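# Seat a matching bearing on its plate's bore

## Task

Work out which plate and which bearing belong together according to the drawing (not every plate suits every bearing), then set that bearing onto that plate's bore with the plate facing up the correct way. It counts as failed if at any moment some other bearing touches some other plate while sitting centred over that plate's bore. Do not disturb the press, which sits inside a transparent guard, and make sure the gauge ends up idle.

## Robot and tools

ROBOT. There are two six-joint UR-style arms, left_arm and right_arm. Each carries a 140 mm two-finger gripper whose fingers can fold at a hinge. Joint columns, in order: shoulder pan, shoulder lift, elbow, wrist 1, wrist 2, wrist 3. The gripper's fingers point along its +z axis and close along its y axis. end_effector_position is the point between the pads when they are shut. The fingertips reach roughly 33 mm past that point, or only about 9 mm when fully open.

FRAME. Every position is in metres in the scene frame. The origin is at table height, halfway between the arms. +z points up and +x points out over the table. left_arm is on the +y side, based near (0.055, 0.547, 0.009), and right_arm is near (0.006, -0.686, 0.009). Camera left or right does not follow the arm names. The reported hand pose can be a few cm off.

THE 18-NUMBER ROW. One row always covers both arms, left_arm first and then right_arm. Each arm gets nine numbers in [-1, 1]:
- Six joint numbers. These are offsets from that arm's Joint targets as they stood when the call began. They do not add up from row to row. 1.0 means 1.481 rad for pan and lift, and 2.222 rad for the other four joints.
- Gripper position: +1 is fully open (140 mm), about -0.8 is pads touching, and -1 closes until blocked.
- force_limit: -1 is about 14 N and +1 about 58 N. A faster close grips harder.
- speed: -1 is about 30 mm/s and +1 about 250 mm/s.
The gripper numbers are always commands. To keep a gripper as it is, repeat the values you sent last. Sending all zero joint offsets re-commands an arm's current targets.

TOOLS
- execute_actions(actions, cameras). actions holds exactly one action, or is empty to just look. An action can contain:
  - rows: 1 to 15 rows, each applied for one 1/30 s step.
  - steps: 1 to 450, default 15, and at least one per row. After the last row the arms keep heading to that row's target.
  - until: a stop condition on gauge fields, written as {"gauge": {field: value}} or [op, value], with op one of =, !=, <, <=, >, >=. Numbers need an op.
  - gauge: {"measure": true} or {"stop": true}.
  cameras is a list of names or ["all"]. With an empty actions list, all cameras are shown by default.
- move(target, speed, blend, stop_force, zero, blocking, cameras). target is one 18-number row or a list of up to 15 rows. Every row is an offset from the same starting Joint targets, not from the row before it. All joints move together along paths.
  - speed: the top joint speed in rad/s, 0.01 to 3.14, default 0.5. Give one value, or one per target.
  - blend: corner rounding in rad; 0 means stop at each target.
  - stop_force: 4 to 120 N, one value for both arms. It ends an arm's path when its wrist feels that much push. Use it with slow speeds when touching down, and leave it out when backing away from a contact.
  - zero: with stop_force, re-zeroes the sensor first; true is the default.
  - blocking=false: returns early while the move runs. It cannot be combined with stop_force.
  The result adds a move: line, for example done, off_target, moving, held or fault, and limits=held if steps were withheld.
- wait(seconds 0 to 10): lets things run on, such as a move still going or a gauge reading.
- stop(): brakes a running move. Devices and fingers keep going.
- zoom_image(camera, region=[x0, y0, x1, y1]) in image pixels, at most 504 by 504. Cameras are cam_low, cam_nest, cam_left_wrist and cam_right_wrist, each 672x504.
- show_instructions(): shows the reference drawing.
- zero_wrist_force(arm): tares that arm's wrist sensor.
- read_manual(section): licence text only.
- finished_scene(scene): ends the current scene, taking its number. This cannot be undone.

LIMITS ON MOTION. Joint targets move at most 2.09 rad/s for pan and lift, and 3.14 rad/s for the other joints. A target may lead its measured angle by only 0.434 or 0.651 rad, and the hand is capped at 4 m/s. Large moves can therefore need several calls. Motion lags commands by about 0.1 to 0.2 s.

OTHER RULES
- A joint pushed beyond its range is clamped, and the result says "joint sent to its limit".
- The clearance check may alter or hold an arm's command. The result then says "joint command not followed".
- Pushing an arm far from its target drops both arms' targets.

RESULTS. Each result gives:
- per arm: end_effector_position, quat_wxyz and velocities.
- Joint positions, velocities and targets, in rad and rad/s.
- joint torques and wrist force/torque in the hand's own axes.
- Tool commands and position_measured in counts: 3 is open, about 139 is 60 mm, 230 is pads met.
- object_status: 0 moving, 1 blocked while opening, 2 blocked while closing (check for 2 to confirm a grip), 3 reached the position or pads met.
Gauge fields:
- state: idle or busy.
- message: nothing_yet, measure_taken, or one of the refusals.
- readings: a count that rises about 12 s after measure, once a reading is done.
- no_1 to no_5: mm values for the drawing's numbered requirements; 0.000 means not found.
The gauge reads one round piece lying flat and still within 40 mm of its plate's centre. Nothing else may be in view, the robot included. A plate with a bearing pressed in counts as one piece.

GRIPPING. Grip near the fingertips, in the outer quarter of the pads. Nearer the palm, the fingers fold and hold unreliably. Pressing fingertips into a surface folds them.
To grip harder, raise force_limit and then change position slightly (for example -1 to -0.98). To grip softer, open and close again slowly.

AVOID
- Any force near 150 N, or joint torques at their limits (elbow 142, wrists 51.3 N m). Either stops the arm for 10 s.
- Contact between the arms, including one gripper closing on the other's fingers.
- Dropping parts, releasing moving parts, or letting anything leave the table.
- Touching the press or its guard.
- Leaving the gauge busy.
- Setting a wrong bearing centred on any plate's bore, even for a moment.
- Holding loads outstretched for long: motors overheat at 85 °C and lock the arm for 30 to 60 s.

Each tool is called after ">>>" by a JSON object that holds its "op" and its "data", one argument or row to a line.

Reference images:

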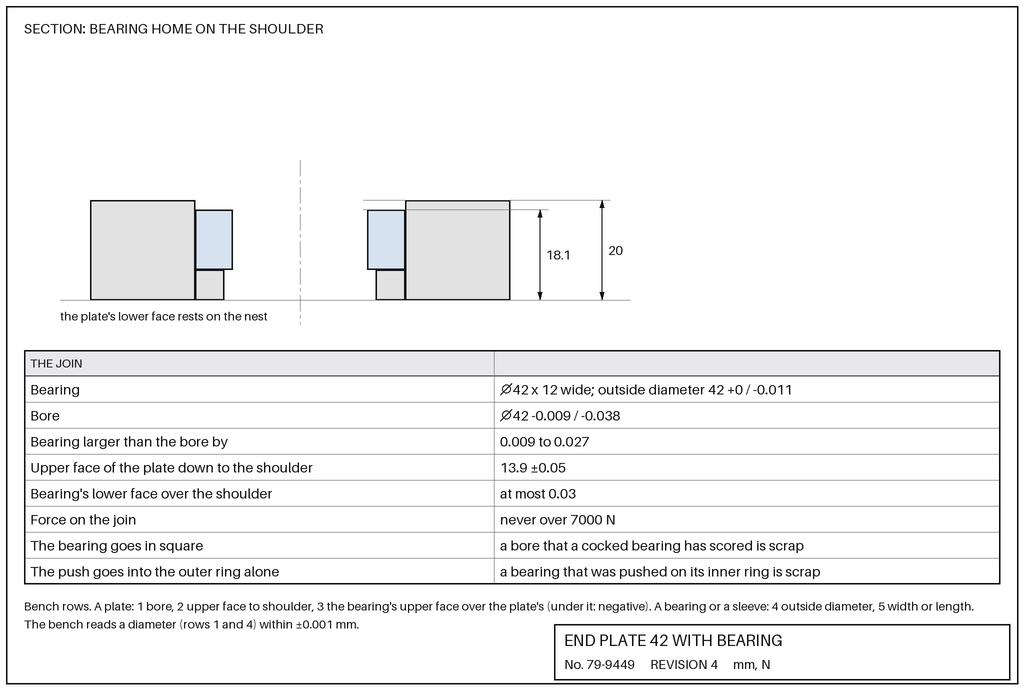

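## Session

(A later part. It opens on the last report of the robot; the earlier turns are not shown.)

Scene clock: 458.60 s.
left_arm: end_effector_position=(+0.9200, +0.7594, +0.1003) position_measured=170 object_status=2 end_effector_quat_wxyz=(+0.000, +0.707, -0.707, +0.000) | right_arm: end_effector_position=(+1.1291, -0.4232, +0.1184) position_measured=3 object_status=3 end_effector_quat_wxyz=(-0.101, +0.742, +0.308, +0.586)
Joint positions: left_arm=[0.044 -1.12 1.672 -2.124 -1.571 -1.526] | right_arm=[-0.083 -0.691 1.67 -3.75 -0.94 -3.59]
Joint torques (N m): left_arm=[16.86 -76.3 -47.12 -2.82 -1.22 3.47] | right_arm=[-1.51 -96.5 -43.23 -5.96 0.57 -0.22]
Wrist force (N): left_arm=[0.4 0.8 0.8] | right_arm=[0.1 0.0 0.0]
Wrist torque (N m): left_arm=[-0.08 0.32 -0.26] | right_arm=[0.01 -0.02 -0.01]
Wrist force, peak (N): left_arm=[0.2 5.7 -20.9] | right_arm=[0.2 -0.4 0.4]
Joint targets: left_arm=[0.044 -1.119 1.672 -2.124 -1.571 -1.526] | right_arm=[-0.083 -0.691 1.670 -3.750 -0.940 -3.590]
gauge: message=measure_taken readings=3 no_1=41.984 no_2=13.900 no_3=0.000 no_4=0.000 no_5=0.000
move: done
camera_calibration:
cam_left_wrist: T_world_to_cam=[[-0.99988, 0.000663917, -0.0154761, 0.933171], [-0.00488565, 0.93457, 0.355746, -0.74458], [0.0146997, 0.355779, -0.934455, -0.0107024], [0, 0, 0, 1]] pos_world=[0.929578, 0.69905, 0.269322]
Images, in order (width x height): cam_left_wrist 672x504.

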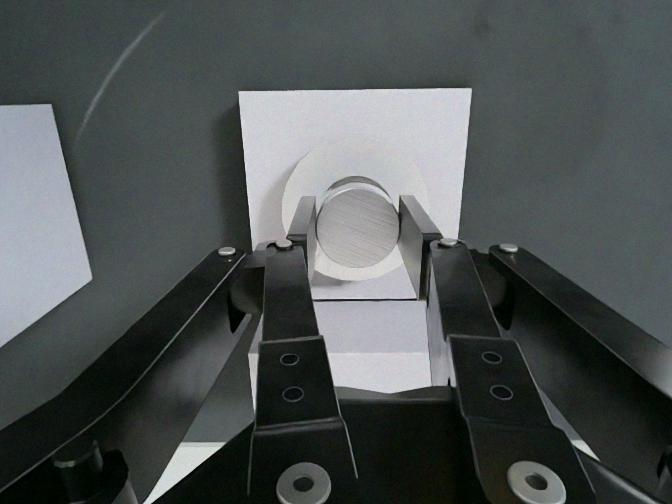

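>>> {"op": "move", "data": {
  "target": [
    [0.0007,0.0101,0.0053,-0.0121,0,0.0005,-1,0,-1,0,0,0,0,0,0,1,1,1],
    [0.0007,0.0163,0.0083,-0.0192,0,0.0005,-1,0,-1,0,0,0,0,0,0,1,1,1]
  ],
  "speed": [0.05,0.01],
  "blend": [0.003,0],
  "stop_force": 8,
  "cameras": ["cam_left_wrist"]
}}

>>> {"op": "zoom_image", "data": {
  "camera": "cam_left_wrist",
  "region": [240, 110, 480, 340]
}}

Scene clock: 483.03 s.
left_arm: end_effector_position=(+0.9199, +0.7604, +0.0786) position_measured=170 object_status=2 end_effector_quat_wxyz=(+0.000, +0.707, -0.707, +0.000) | right_arm: end_effector_position=(+1.1291, -0.4232, +0.1184) position_measured=3 object_status=3 end_effector_quat_wxyz=(-0.101, +0.742, +0.308, +0.586)
Joint positions: left_arm=[0.046 -1.1 1.687 -2.158 -1.571 -1.525] | right_arm=[-0.083 -0.691 1.67 -3.75 -0.94 -3.59]
Joint torques (N m): left_arm=[16.6 -96.86 -44.16 -3.01 -0.16 3.74] | right_arm=[0.2 -96.86 -44.1 -6.31 0.6 -0.05]
Wrist force (N): left_arm=[4.2 1.6 -4.2] | right_arm=[0.1 0.0 0.0]
Wrist torque (N m): left_arm=[-0.12 0.34 -0.33] | right_arm=[0.00 -0.04 -0.01]
Wrist force, peak (N): left_arm=[6.9 3.2 -9.0] | right_arm=[0.8 0.0 0.3]
Joint targets: left_arm=[0.046 -1.100 1.687 -2.158 -1.571 -1.525] | right_arm=[-0.083 -0.691 1.670 -3.750 -0.940 -3.590]
gauge: message=measure_taken readings=3 no_1=41.984 no_2=13.900 no_3=0.000 no_4=0.000 no_5=0.000
move: contact (left_arm); path passed 1 of 2 targets
camera_calibration:
cam_left_wrist: T_world_to_cam=[[-0.999877, 0.000734583, -0.0156631, 0.932729], [-0.00488615, 0.93457, 0.355745, -0.737795], [0.0148996, 0.355778, -0.934452, -0.03152], [0, 0, 0, 1]] pos_world=[0.929479, 0.70005, 0.247622]
Images, in order (width x height): cam_left_wrist 672x504.

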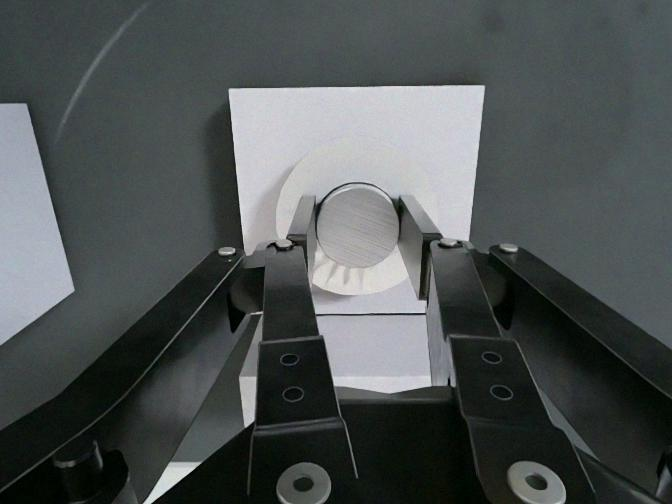

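Scaled by 2.100 from the camera's 672x504 image, which has a finer 960x720 frame.

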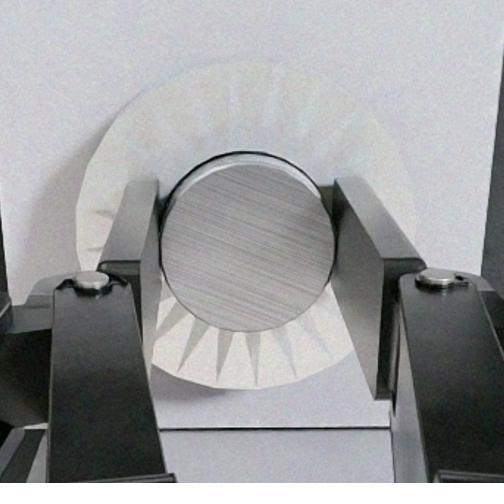

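>>> {"op": "move", "data": {
  "target": [
    [0,0,0,0,0,0,0.02,0,-1,0,0,0,0,0,0,1,1,1],
    [0,-0.0128,-0.0067,0.0153,0,0,0.02,0,-1,0,0,0,0,0,0,1,1,1],
    [-0.1319,-0.2390,0.1603,0,0,-0.0879,0.02,0,-1,0,0,0,0,0,0,1,1,1]
  ],
  "speed": [0.3,0.05,0.6],
  "blend": [0,0.005,0],
  "cameras": ["cam_low"]
}}

>>> {"op": "zoom_image", "data": {
  "camera": "cam_low",
  "region": [580, 240, 672, 350]
}}

Scene clock: 500.83 s.
left_arm: end_effector_position=(+0.7394, +0.6196, +0.1398) position_measured=127 object_status=3 end_effector_quat_wxyz=(+0.001, +0.707, -0.707, -0.001) | right_arm: end_effector_position=(+1.1291, -0.4232, +0.1184) position_measured=3 object_status=3 end_effector_quat_wxyz=(-0.101, +0.742, +0.308, +0.586)
Joint positions: left_arm=[-0.15 -1.454 2.043 -2.158 -1.571 -1.72] | right_arm=[-0.083 -0.691 1.67 -3.75 -0.94 -3.59]
Joint torques (N m): left_arm=[-14.89 -72.2 -33.85 -8.32 0.37 -4.2] | right_arm=[-1.04 -99.34 -44.15 -5.97 0.69 -0.09]
Wrist force (N): left_arm=[1.0 0.5 -0.3] | right_arm=[0.1 -0.1 0.1]
Wrist torque (N m): left_arm=[-0.14 0.13 -0.06] | right_arm=[-0.02 -0.01 -0.02]
Wrist force, peak (N): left_arm=[4.3 2.1 -5.5] | right_arm=[0.5 0.0 0.4]
Joint targets: left_arm=[-0.150 -1.454 2.043 -2.158 -1.571 -1.720] | right_arm=[-0.083 -0.691 1.670 -3.750 -0.940 -3.590]
gauge: message=measure_taken readings=3 no_1=41.984 no_2=13.900 no_3=0.000 no_4=0.000 no_5=0.000
move: done
Images, in order (width x height): cam_low 672x504.

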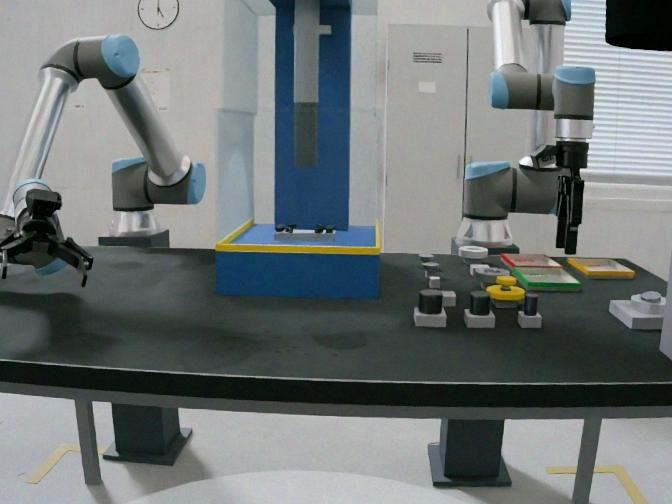

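Scaled by 4.582 from the camera's 672x504 image, which has a finer 960x720 frame.

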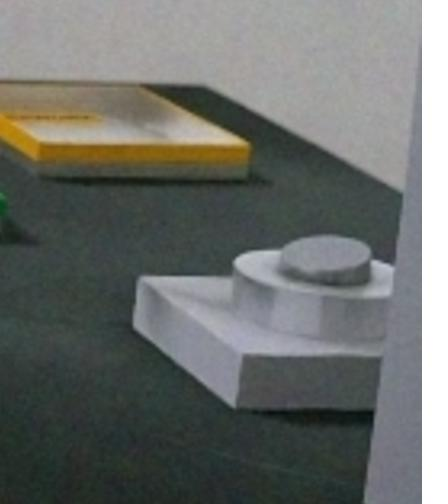

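>>> {"op": "move", "data": {
  "target": [0.1319,0.2262,-0.1669,0.0153,0,0.0879,0.02,0,-1,0,0,0,0,0,0,1,1,1],
  "speed": 0.6,
  "cameras": ["cam_left_wrist"]
}}

>>> {"op": "zoom_image", "data": {
  "camera": "cam_left_wrist",
  "region": [260, 110, 460, 310]
}}

Scene clock: 519.27 s.
left_arm: end_effector_position=(+0.9197, +0.7604, +0.1000) position_measured=127 object_status=3 end_effector_quat_wxyz=(+0.000, +0.707, -0.707, +0.000) | right_arm: end_effector_position=(+1.1291, -0.4232, +0.1184) position_measured=3 object_status=3 end_effector_quat_wxyz=(-0.101, +0.742, +0.308, +0.586)
Joint positions: left_arm=[0.045 -1.119 1.673 -2.124 -1.571 -1.525] | right_arm=[-0.083 -0.691 1.67 -3.75 -0.94 -3.59]
Joint torques (N m): left_arm=[16.74 -76.58 -46.43 -2.84 0.16 3.64] | right_arm=[1.67 -97.73 -44.03 -5.89 0.33 0.02]
Wrist force (N): left_arm=[0.2 0.9 -0.1] | right_arm=[0.0 -0.2 0.5]
Wrist torque (N m): left_arm=[-0.07 0.35 -0.26] | right_arm=[-0.05 -0.01 -0.01]
Wrist force, peak (N): left_arm=[2.9 3.1 -0.6] | right_arm=[0.4 -0.4 0.2]
Joint targets: left_arm=[0.046 -1.119 1.673 -2.124 -1.571 -1.525] | right_arm=[-0.083 -0.691 1.670 -3.750 -0.940 -3.590]
gauge: message=measure_taken readings=3 no_1=41.984 no_2=13.900 no_3=0.000 no_4=0.000 no_5=0.000
move: done
camera_calibration:
cam_left_wrist: T_world_to_cam=[[-0.999882, 0.000722119, -0.0153472, 0.93289], [-0.00478542, 0.93457, 0.355747, -0.745373], [0.0145999, 0.355779, -0.934456, -0.0113008], [0, 0, 0, 1]] pos_world=[0.929378, 0.69995, 0.268922]
Images, in order (width x height): cam_left_wrist 672x504.

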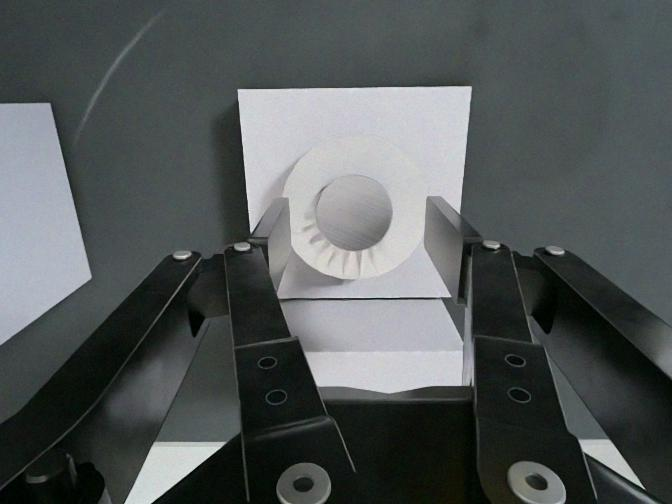

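Scaled by 2.520 from the camera's 672x504 image, which has a finer 960x720 frame.

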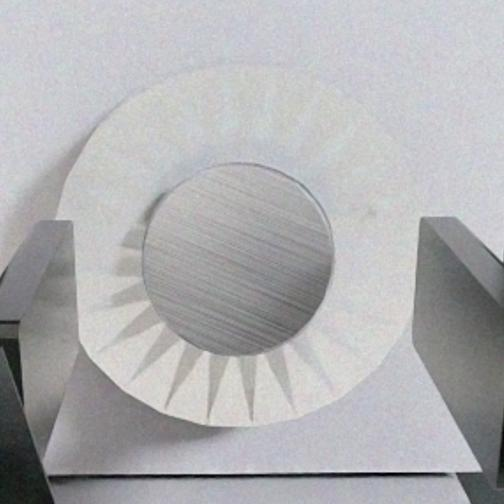

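>>> {"op": "move", "data": {
  "target": [
    [-0.0011,0.0129,0.0066,-0.0154,0,-0.0007,0.02,0,-1,0,0,0,0,0,0,1,1,1],
    [-0.0011,0.0129,0.0066,-0.0154,0,-0.0007,-1,-0.2,-1,0,0,0,0,0,0,1,1,1],
    [-0.0011,0,0,0,0,-0.0007,-1,-0.2,-1,0,0,0,0,0,0,1,1,1]
  ],
  "speed": [0.06,0.2,0.04],
  "cameras": ["cam_left_wrist"]
}}

>>> {"op": "zoom_image", "data": {
  "camera": "cam_left_wrist",
  "region": [260, 110, 460, 310]
}}

Scene clock: 570.03 s.
left_arm: end_effector_position=(+0.9201, +0.7590, +0.0998) position_measured=168 object_status=2 end_effector_quat_wxyz=(+0.000, +0.707, -0.707, +0.000) | right_arm: end_effector_position=(+1.1291, -0.4232, +0.1184) position_measured=3 object_status=3 end_effector_quat_wxyz=(-0.101, +0.742, +0.308, +0.586)
Joint positions: left_arm=[0.044 -1.119 1.673 -2.124 -1.571 -1.527] | right_arm=[-0.083 -0.691 1.67 -3.75 -0.94 -3.59]
Joint torques (N m): left_arm=[-12.95 -101.53 -47.64 -3.05 0.63 -4.04] | right_arm=[0.52 -97.9 -44.88 -5.9 0.5 -0.09]
Wrist force (N): left_arm=[0.1 0.9 0.8] | right_arm=[0.1 -0.2 0.1]
Wrist torque (N m): left_arm=[-0.08 0.37 -0.12] | right_arm=[-0.04 0.00 -0.01]
Wrist force, peak (N): left_arm=[0.6 1.3 3.8] | right_arm=[0.3 0.0 0.6]
Joint targets: left_arm=[0.044 -1.119 1.673 -2.124 -1.571 -1.527] | right_arm=[-0.083 -0.691 1.670 -3.750 -0.940 -3.590]
gauge: message=measure_taken readings=3 no_1=41.984 no_2=13.900 no_3=0.000 no_4=0.000 no_5=0.000
move: done
camera_calibration:
cam_left_wrist: T_world_to_cam=[[-0.999882, 0.000815654, -0.0153119, 0.933213], [-0.00468545, 0.93457, 0.355749, -0.744179], [0.0146002, 0.355779, -0.934456, -0.0110311], [0, 0, 0, 1]] pos_world=[0.929778, 0.69865, 0.268722]
Images, in order (width x height): cam_left_wrist 672x504.

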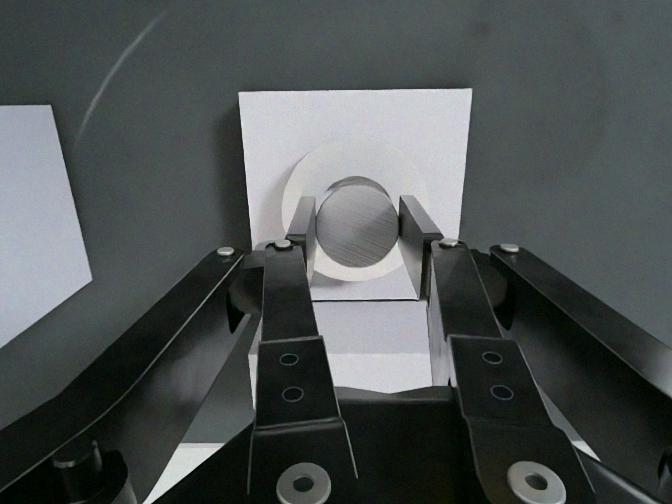

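Scaled by 2.520 from the camera's 672x504 image, which has a finer 960x720 frame.

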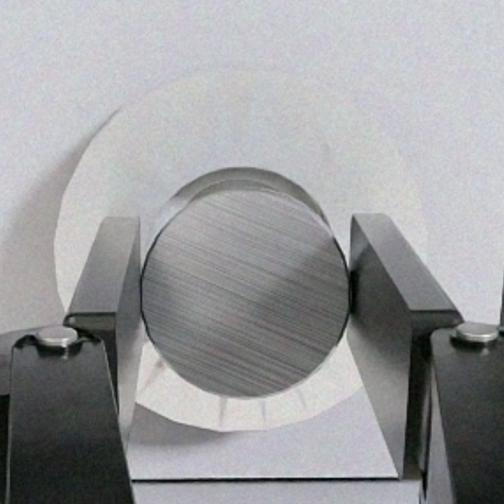

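>>> {"op": "move", "data": {
  "target": [
    [-0.1455,-0.1607,0.1623,-0.0555,0,-0.0968,-1,-0.2,-1,0,0,0,0,0,0,1,1,1],
    [-0.1455,-0.1231,0.1760,-0.0943,0,-0.0968,-1,-0.2,-1,0,0,0,0,0,0,1,1,1],
    [-0.1455,-0.1106,0.1806,-0.1072,0,-0.0968,-1,-0.2,-1,0,0,0,0,0,0,1,1,1]
  ],
  "speed": [0.5,0.1,0.02],
  "blend": [0.01,0.01,0],
  "stop_force": 12,
  "cameras": ["cam_left_wrist"]
}}

>>> {"op": "zoom_image", "data": {
  "camera": "cam_left_wrist",
  "region": [260, 110, 460, 310]
}}

Scene clock: 627.63 s.
left_arm: end_effector_position=(+0.7707, +0.5994, +0.0338) position_measured=168 object_status=2 end_effector_quat_wxyz=(+0.000, +0.707, -0.707, +0.000) | right_arm: end_effector_position=(+1.1291, -0.4232, +0.1184) position_measured=3 object_status=3 end_effector_quat_wxyz=(-0.101, +0.742, +0.308, +0.586)
Joint positions: left_arm=[-0.172 -1.287 2.071 -2.355 -1.571 -1.742] | right_arm=[-0.083 -0.691 1.67 -3.75 -0.94 -3.59]
Joint torques (N m): left_arm=[-14.01 -81.14 -41.19 -4.34 0.38 -4.13] | right_arm=[-0.63 -98.18 -44.36 -5.75 0.65 0.04]
Wrist force (N): left_arm=[0.5 0.6 0.3] | right_arm=[-0.1 0.0 0.2]
Wrist torque (N m): left_arm=[-0.06 0.22 -0.01] | right_arm=[-0.02 0.02 -0.01]
Wrist force, peak (N): left_arm=[0.6 1.9 -14.8] | right_arm=[0.0 0.2 0.7]
Joint targets: left_arm=[-0.172 -1.287 2.071 -2.355 -1.571 -1.742] | right_arm=[-0.083 -0.691 1.670 -3.750 -0.940 -3.590]
gauge: message=measure_taken readings=3 no_1=41.984 no_2=13.900 no_3=0.000 no_4=0.000 no_5=0.000
move: contact (left_arm); path passed 2 of 3 targets
camera_calibration:
cam_left_wrist: T_world_to_cam=[[-0.999873, 0.00124903, -0.0158963, 0.782631], [-0.00448693, 0.934604, 0.355661, -0.572433], [0.015301, 0.355687, -0.93448, -0.0141369], [0, 0, 0, 1]] pos_world=[0.780179, 0.539049, 0.202823]
Images, in order (width x height): cam_left_wrist 672x504.

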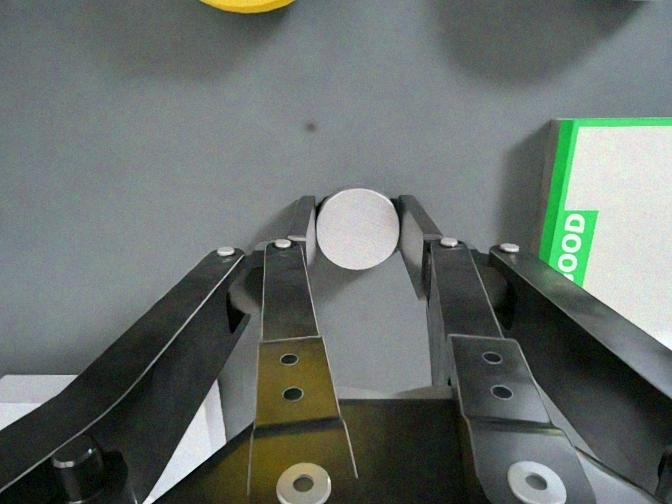

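Scaled by 2.520 from the camera's 672x504 image, which has a finer 960x720 frame.

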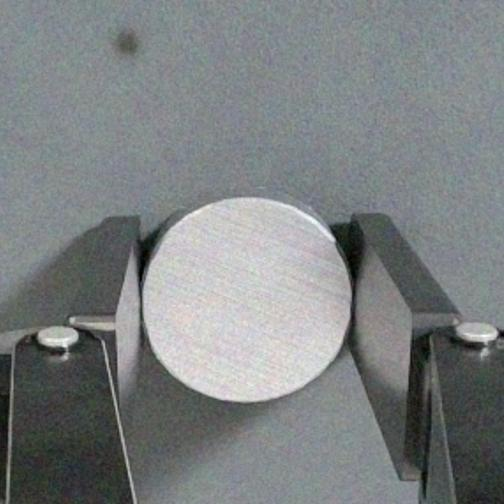

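>>> {"op": "move", "data": {
  "target": [
    [0,0,0,0,0,0,0.1,0,-1,0,0,0,0,0,0,1,1,1],
    [0,-0.0005,0,0.0004,0,0,-1,0,-1,0,0,0,0,0,0,1,1,1],
    [0,-0.0473,-0.0168,0.0485,0,0,-1,0,-1,0,0,0,0,0,0,1,1,1],
    [0.1455,0.1134,-0.1791,0.1040,0,0.0968,-1,0,-1,0,0,0,0,0,0,1,1,1]
  ],
  "speed": [0.2,0.05,0.2,0.5],
  "blend": [0,0,0.02,0],
  "cameras": ["cam_left_wrist","cam_low"]
}}

>>> {"op": "zoom_image", "data": {
  "camera": "cam_left_wrist",
  "region": [260, 110, 460, 310]
}}

>>> {"op": "zoom_image", "data": {
  "camera": "cam_low",
  "region": [580, 220, 672, 330]
}}

Scene clock: 654.67 s.
left_arm: end_effector_position=(+0.9196, +0.7589, +0.0997) position_measured=170 object_status=2 end_effector_quat_wxyz=(+0.000, +0.707, -0.707, +0.000) | right_arm: end_effector_position=(+1.1291, -0.4232, +0.1184) position_measured=3 object_status=3 end_effector_quat_wxyz=(-0.101, +0.742, +0.308, +0.586)
Joint positions: left_arm=[0.044 -1.12 1.674 -2.124 -1.571 -1.527] | right_arm=[-0.083 -0.691 1.67 -3.75 -0.94 -3.59]
Joint torques (N m): left_arm=[16.03 -74.78 -48.15 -3.11 0.34 3.62] | right_arm=[-1.18 -97.26 -43.82 -5.98 0.5 -0.35]
Wrist force (N): left_arm=[0.2 1.0 0.9] | right_arm=[0.2 -0.1 0.3]
Wrist torque (N m): left_arm=[-0.03 0.37 -0.26] | right_arm=[-0.03 -0.05 -0.01]
Wrist force, peak (N): left_arm=[0.2 4.4 -13.3] | right_arm=[0.6 -0.2 0.3]
Joint targets: left_arm=[0.044 -1.119 1.673 -2.124 -1.571 -1.527] | right_arm=[-0.083 -0.691 1.670 -3.750 -0.940 -3.590]
gauge: message=measure_taken readings=3 no_1=41.984 no_2=13.900 no_3=0.000 no_4=0.000 no_5=0.000
move: done
camera_calibration:
cam_left_wrist: T_world_to_cam=[[-0.999887, 0.000803189, -0.014996, 0.932639], [-0.00458471, 0.934569, 0.355751, -0.744146], [0.0143005, 0.35578, -0.93446, -0.0108033], [0, 0, 0, 1]] pos_world=[0.929277, 0.69855, 0.268621]
Images, in order (width x height): cam_low 672x504, cam_left_wrist 672x504.

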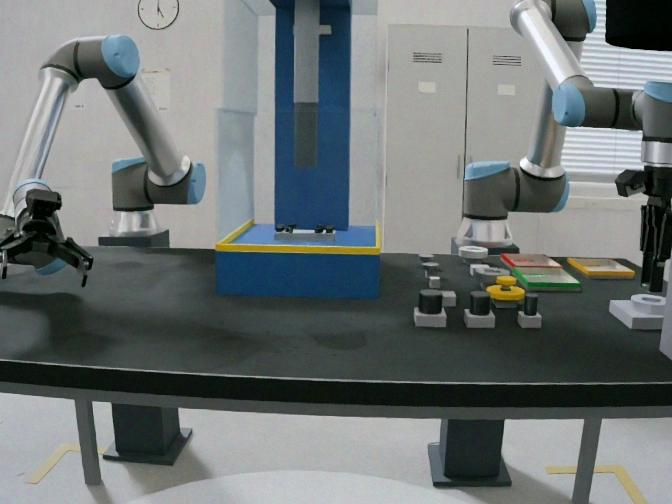

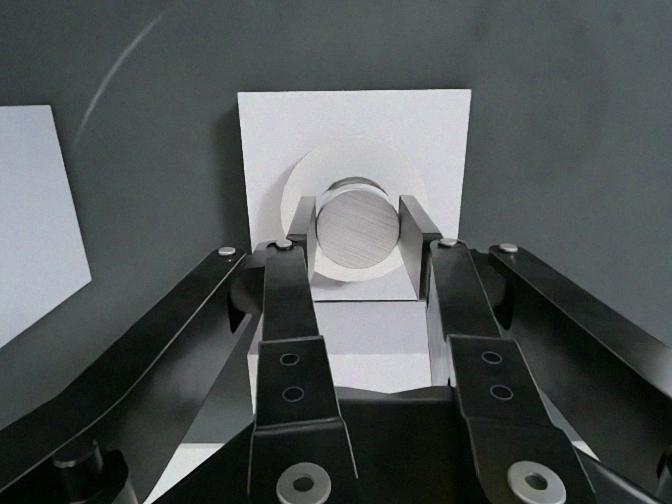

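Scaled by 2.520 from the camera's 672x504 image, which has a finer 960x720 frame.

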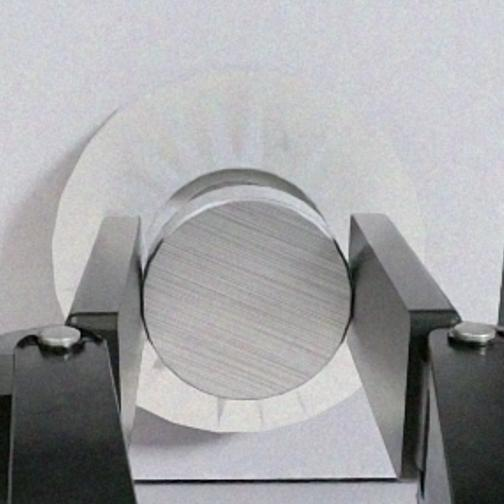

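Scaled by 4.582 from the camera's 672x504 image, which has a finer 960x720 frame.

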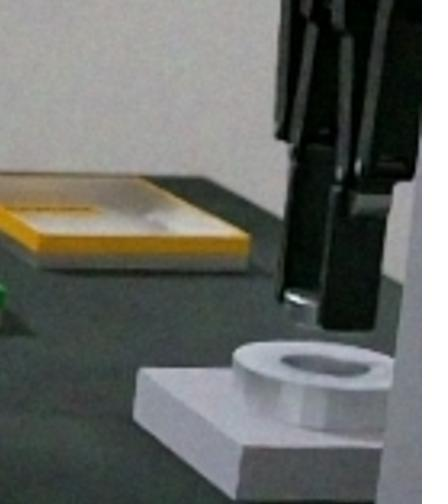

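>>> {"op": "move", "data": {
  "target": [
    [0,0.0106,0.0048,-0.0119,0,0,-1,0,-1,0,0,0,0,0,0,1,1,1],
    [0,0.0180,0.0084,-0.0204,0,0,-1,0,-1,0,0,0,0,0,0,1,1,1]
  ],
  "speed": [0.05,0.01],
  "blend": [0.003,0],
  "stop_force": 12,
  "cameras": ["cam_left_wrist"]
}}

>>> {"op": "zoom_image", "data": {
  "camera": "cam_left_wrist",
  "region": [260, 110, 460, 310]
}}

Scene clock: 691.50 s.
left_arm: end_effector_position=(+0.9202, +0.7591, +0.0780) position_measured=170 object_status=2 end_effector_quat_wxyz=(+0.000, +0.707, -0.707, +0.000) | right_arm: end_effector_position=(+1.1291, -0.4232, +0.1184) position_measured=3 object_status=3 end_effector_quat_wxyz=(-0.101, +0.742, +0.308, +0.586)
Joint positions: left_arm=[0.044 -1.099 1.687 -2.158 -1.571 -1.527] | right_arm=[-0.083 -0.691 1.67 -3.75 -0.94 -3.59]
Joint torques (N m): left_arm=[-4.35 -96.78 -44.69 -3.13 0.25 3.25] | right_arm=[-1.6 -98.67 -43.54 -5.93 0.42 0.22]
Wrist force (N): left_arm=[-5.2 4.1 -6.7] | right_arm=[0.1 0.1 0.2]
Wrist torque (N m): left_arm=[-0.06 0.20 -0.26] | right_arm=[0.02 -0.01 -0.01]
Wrist force, peak (N): left_arm=[-8.5 6.6 -13.0] | right_arm=[0.5 -0.2 0.4]
Joint targets: left_arm=[0.044 -1.099 1.687 -2.158 -1.571 -1.527] | right_arm=[-0.083 -0.691 1.670 -3.750 -0.940 -3.590]
gauge: message=measure_taken readings=3 no_1=41.984 no_2=13.900 no_3=0.000 no_4=0.000 no_5=0.000
move: contact (left_arm); path passed 1 of 2 targets; left_arm: the wrist 1 is farthest, 0.011 rad from its target
camera_calibration:
cam_left_wrist: T_world_to_cam=[[-0.999885, 0.000744987, -0.0151248, 0.932985], [-0.00468494, 0.93457, 0.35575, -0.736517], [0.0144002, 0.35578, -0.934459, -0.0312536], [0, 0, 0, 1]] pos_world=[0.929877, 0.69875, 0.246922]
Images, in order (width x height): cam_left_wrist 672x504.

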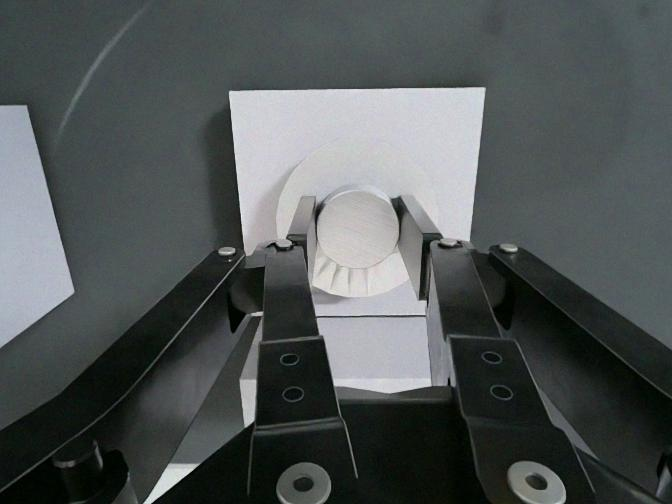

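Scaled by 2.520 from the camera's 672x504 image, which has a finer 960x720 frame.

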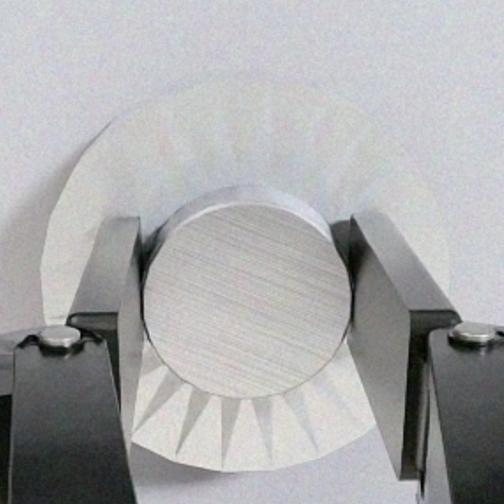

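>>> {"op": "move", "data": {
  "target": [
    [0,-0.0018,-0.0009,0.0021,0,0,-1,0,-1,0,0,0,0,0,0,1,1,1],
    [0.0004,-0.0018,-0.0009,0.0021,0,0.0003,-1,0,-1,0,0,0,0,0,0,1,1,1]
  ],
  "speed": 0.02
}}

>>> {"op": "move", "data": {
  "target": [0,0.0044,0.0023,-0.0051,0,0,-1,0,-1,0,0,0,0,0,0,1,1,1],
  "speed": 0.01,
  "stop_force": 14,
  "cameras": ["cam_left_wrist"]
}}

>>> {"op": "zoom_image", "data": {
  "camera": "cam_left_wrist",
  "region": [260, 110, 460, 310]
}}

Scene clock: 720.23 s.
left_arm: end_effector_position=(+0.9202, +0.7594, +0.0810) position_measured=170 object_status=2 end_effector_quat_wxyz=(+0.000, +0.707, -0.707, +0.000) | right_arm: end_effector_position=(+1.1291, -0.4232, +0.1184) position_measured=3 object_status=3 end_effector_quat_wxyz=(-0.101, +0.742, +0.308, +0.586)
Joint positions: left_arm=[0.044 -1.102 1.685 -2.154 -1.571 -1.526] | right_arm=[-0.083 -0.691 1.67 -3.75 -0.94 -3.59]
Joint torques (N m): left_arm=[16.69 -103.83 -46.94 -3.02 0.46 3.41] | right_arm=[-0.48 -98.86 -43.64 -6.08 0.52 0.26]
Wrist force (N): left_arm=[0.7 0.9 0.9] | right_arm=[0.4 0.1 0.2]
Wrist torque (N m): left_arm=[-0.02 0.25 -0.25] | right_arm=[0.03 -0.09 -0.01]
Wrist force, peak (N): left_arm=[-5.5 4.4 -7.0] | right_arm=[0.2 -0.3 0.7]
Joint targets: left_arm=[0.045 -1.102 1.685 -2.154 -1.571 -1.526] | right_arm=[-0.083 -0.691 1.670 -3.750 -0.940 -3.590]
gauge: message=measure_taken readings=3 no_1=41.984 no_2=13.900 no_3=0.000 no_4=0.000 no_5=0.000
move: done

Scene clock: 721.97 s.
left_arm: end_effector_position=(+0.9201, +0.7596, +0.0773) position_measured=170 object_status=2 end_effector_quat_wxyz=(+0.000, +0.707, -0.707, +0.000) | right_arm: end_effector_position=(+1.1291, -0.4232, +0.1184) position_measured=3 object_status=3 end_effector_quat_wxyz=(-0.101, +0.742, +0.308, +0.586)
Joint positions: left_arm=[0.045 -1.099 1.688 -2.159 -1.571 -1.526] | right_arm=[-0.083 -0.691 1.67 -3.75 -0.94 -3.59]
Joint torques (N m): left_arm=[11.57 -86.21 -38.33 -1.96 0.56 3.79] | right_arm=[-1.34 -95.09 -43.92 -5.86 0.9 0.12]
Wrist force (N): left_arm=[0.7 5.3 -19.1] | right_arm=[0.0 -0.1 0.1]
Wrist torque (N m): left_arm=[0.00 0.31 -0.26] | right_arm=[-0.03 -0.01 -0.01]
Wrist force, peak (N): left_arm=[1.7 10.3 -28.4] | right_arm=[0.4 -0.1 0.5]
Joint targets: left_arm=[0.045 -1.099 1.688 -2.159 -1.571 -1.526] | right_arm=[-0.083 -0.691 1.670 -3.750 -0.940 -3.590]
gauge: message=measure_taken readings=3 no_1=41.984 no_2=13.900 no_3=0.000 no_4=0.000 no_5=0.000
move: contact (left_arm)
camera_calibration:
cam_left_wrist: T_world_to_cam=[[-0.999886, 0.000838523, -0.0150895, 0.932801], [-0.00458497, 0.93457, 0.355751, -0.736864], [0.0144005, 0.35578, -0.934459, -0.0319908], [0, 0, 0, 1]] pos_world=[0.929777, 0.69925, 0.246322]
Images, in order (width x height): cam_left_wrist 672x504.

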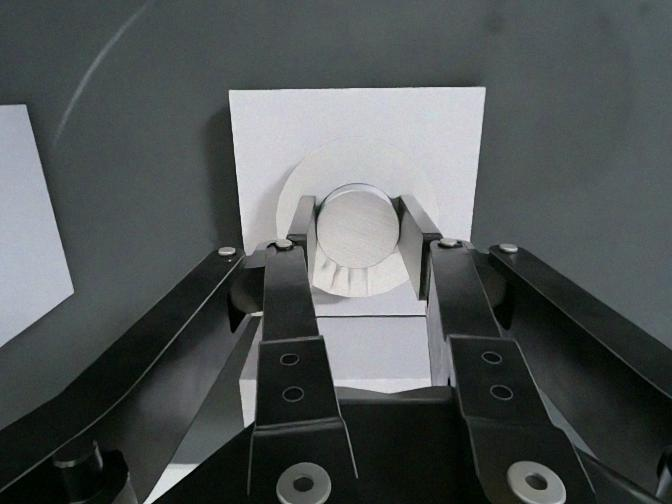

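Scaled by 2.520 from the camera's 672x504 image, which has a finer 960x720 frame.

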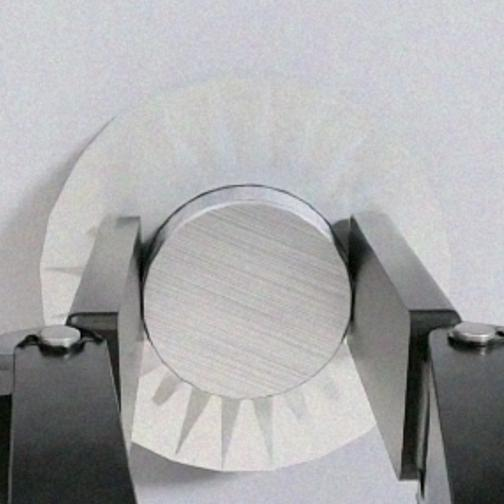

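>>> {"op": "move", "data": {
  "target": [
    [0,-0.0003,-0.0001,0.0003,0,0,-1,0,-1,0,0,0,0,0,0,1,1,1],
    [0,-0.0003,-0.0001,0.0003,0,0,0.02,0,-1,0,0,0,0,0,0,1,1,1],
    [0,-0.0132,-0.0068,0.0156,0,0,0.02,0,-1,0,0,0,0,0,0,1,1,1]
  ],
  "speed": [0.02,0.1,0.05],
  "cameras": ["cam_left_wrist","cam_low"]
}}

>>> {"op": "zoom_image", "data": {
  "camera": "cam_left_wrist",
  "region": [260, 110, 460, 310]
}}

>>> {"op": "zoom_image", "data": {
  "camera": "cam_low",
  "region": [580, 240, 672, 350]
}}

Scene clock: 736.10 s.
left_arm: end_effector_position=(+0.9201, +0.7596, +0.0992) position_measured=127 object_status=3 end_effector_quat_wxyz=(+0.000, +0.707, -0.707, +0.000) | right_arm: end_effector_position=(+1.1291, -0.4232, +0.1184) position_measured=3 object_status=3 end_effector_quat_wxyz=(-0.101, +0.742, +0.308, +0.586)
Joint positions: left_arm=[0.045 -1.118 1.673 -2.125 -1.571 -1.526] | right_arm=[-0.083 -0.691 1.67 -3.75 -0.94 -3.59]
Joint torques (N m): left_arm=[-7.77 -101.66 -46.66 -2.58 0.68 3.66] | right_arm=[0.89 -98.84 -43.76 -6.07 0.76 0.34]
Wrist force (N): left_arm=[0.0 0.9 0.3] | right_arm=[0.2 0.1 0.4]
Wrist torque (N m): left_arm=[-0.07 0.39 -0.26] | right_arm=[0.03 -0.04 -0.01]
Wrist force, peak (N): left_arm=[0.9 5.5 -19.1] | right_arm=[0.6 -0.1 0.2]
Joint targets: left_arm=[0.045 -1.118 1.673 -2.125 -1.571 -1.526] | right_arm=[-0.083 -0.691 1.670 -3.750 -0.940 -3.590]
gauge: message=measure_taken readings=3 no_1=41.984 no_2=13.900 no_3=0.000 no_4=0.000 no_5=0.000
move: done
camera_calibration:
cam_left_wrist: T_world_to_cam=[[-0.999886, 0.000838523, -0.0150895, 0.933132], [-0.00458497, 0.93457, 0.355751, -0.744562], [0.0144005, 0.35578, -0.934459, -0.0114906], [0, 0, 0, 1]] pos_world=[0.929777, 0.69915, 0.268222]
Images, in order (width x height): cam_low 672x504, cam_left_wrist 672x504.

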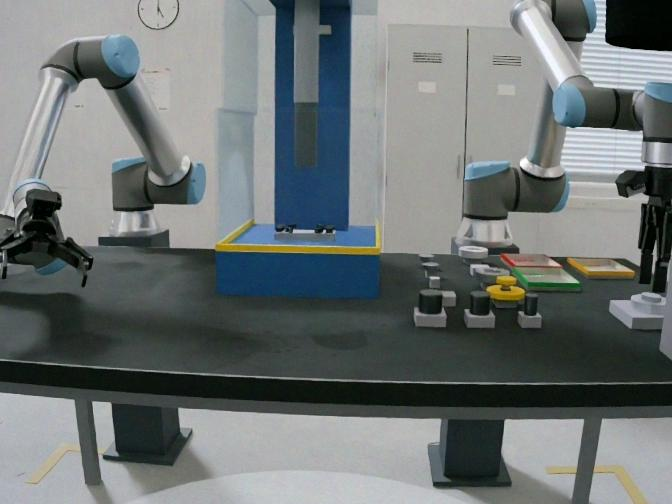

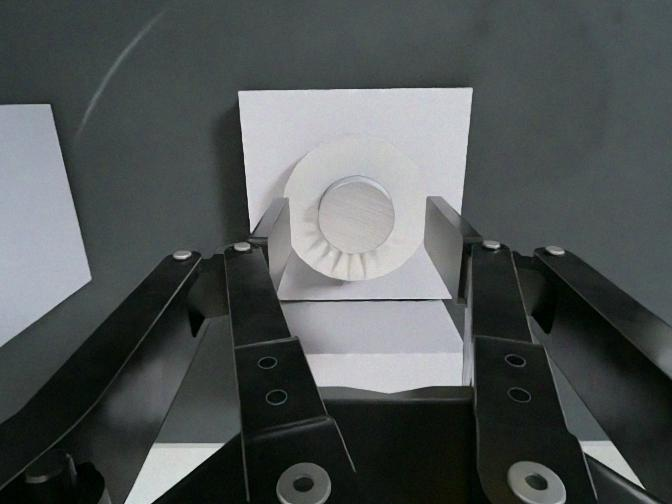

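Scaled by 2.520 from the camera's 672x504 image, which has a finer 960x720 frame.

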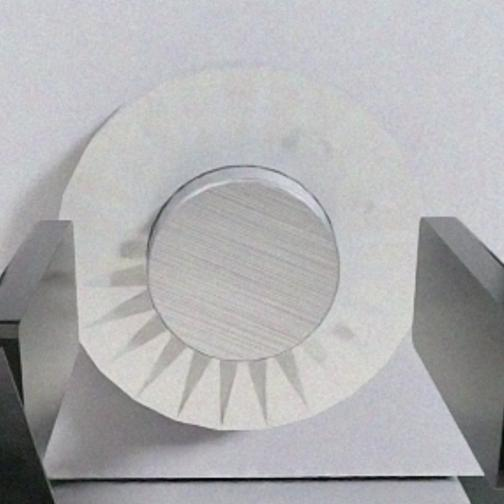

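Scaled by 4.582 from the camera's 672x504 image, which has a finer 960x720 frame.

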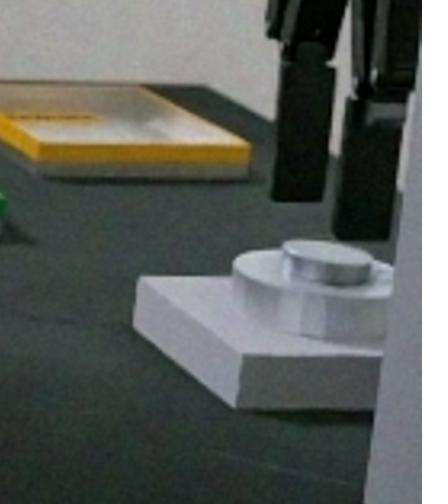

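>>> {"op": "finished_scene", "data": {
  "scene": 2
}}

The scene is finished: the task was done.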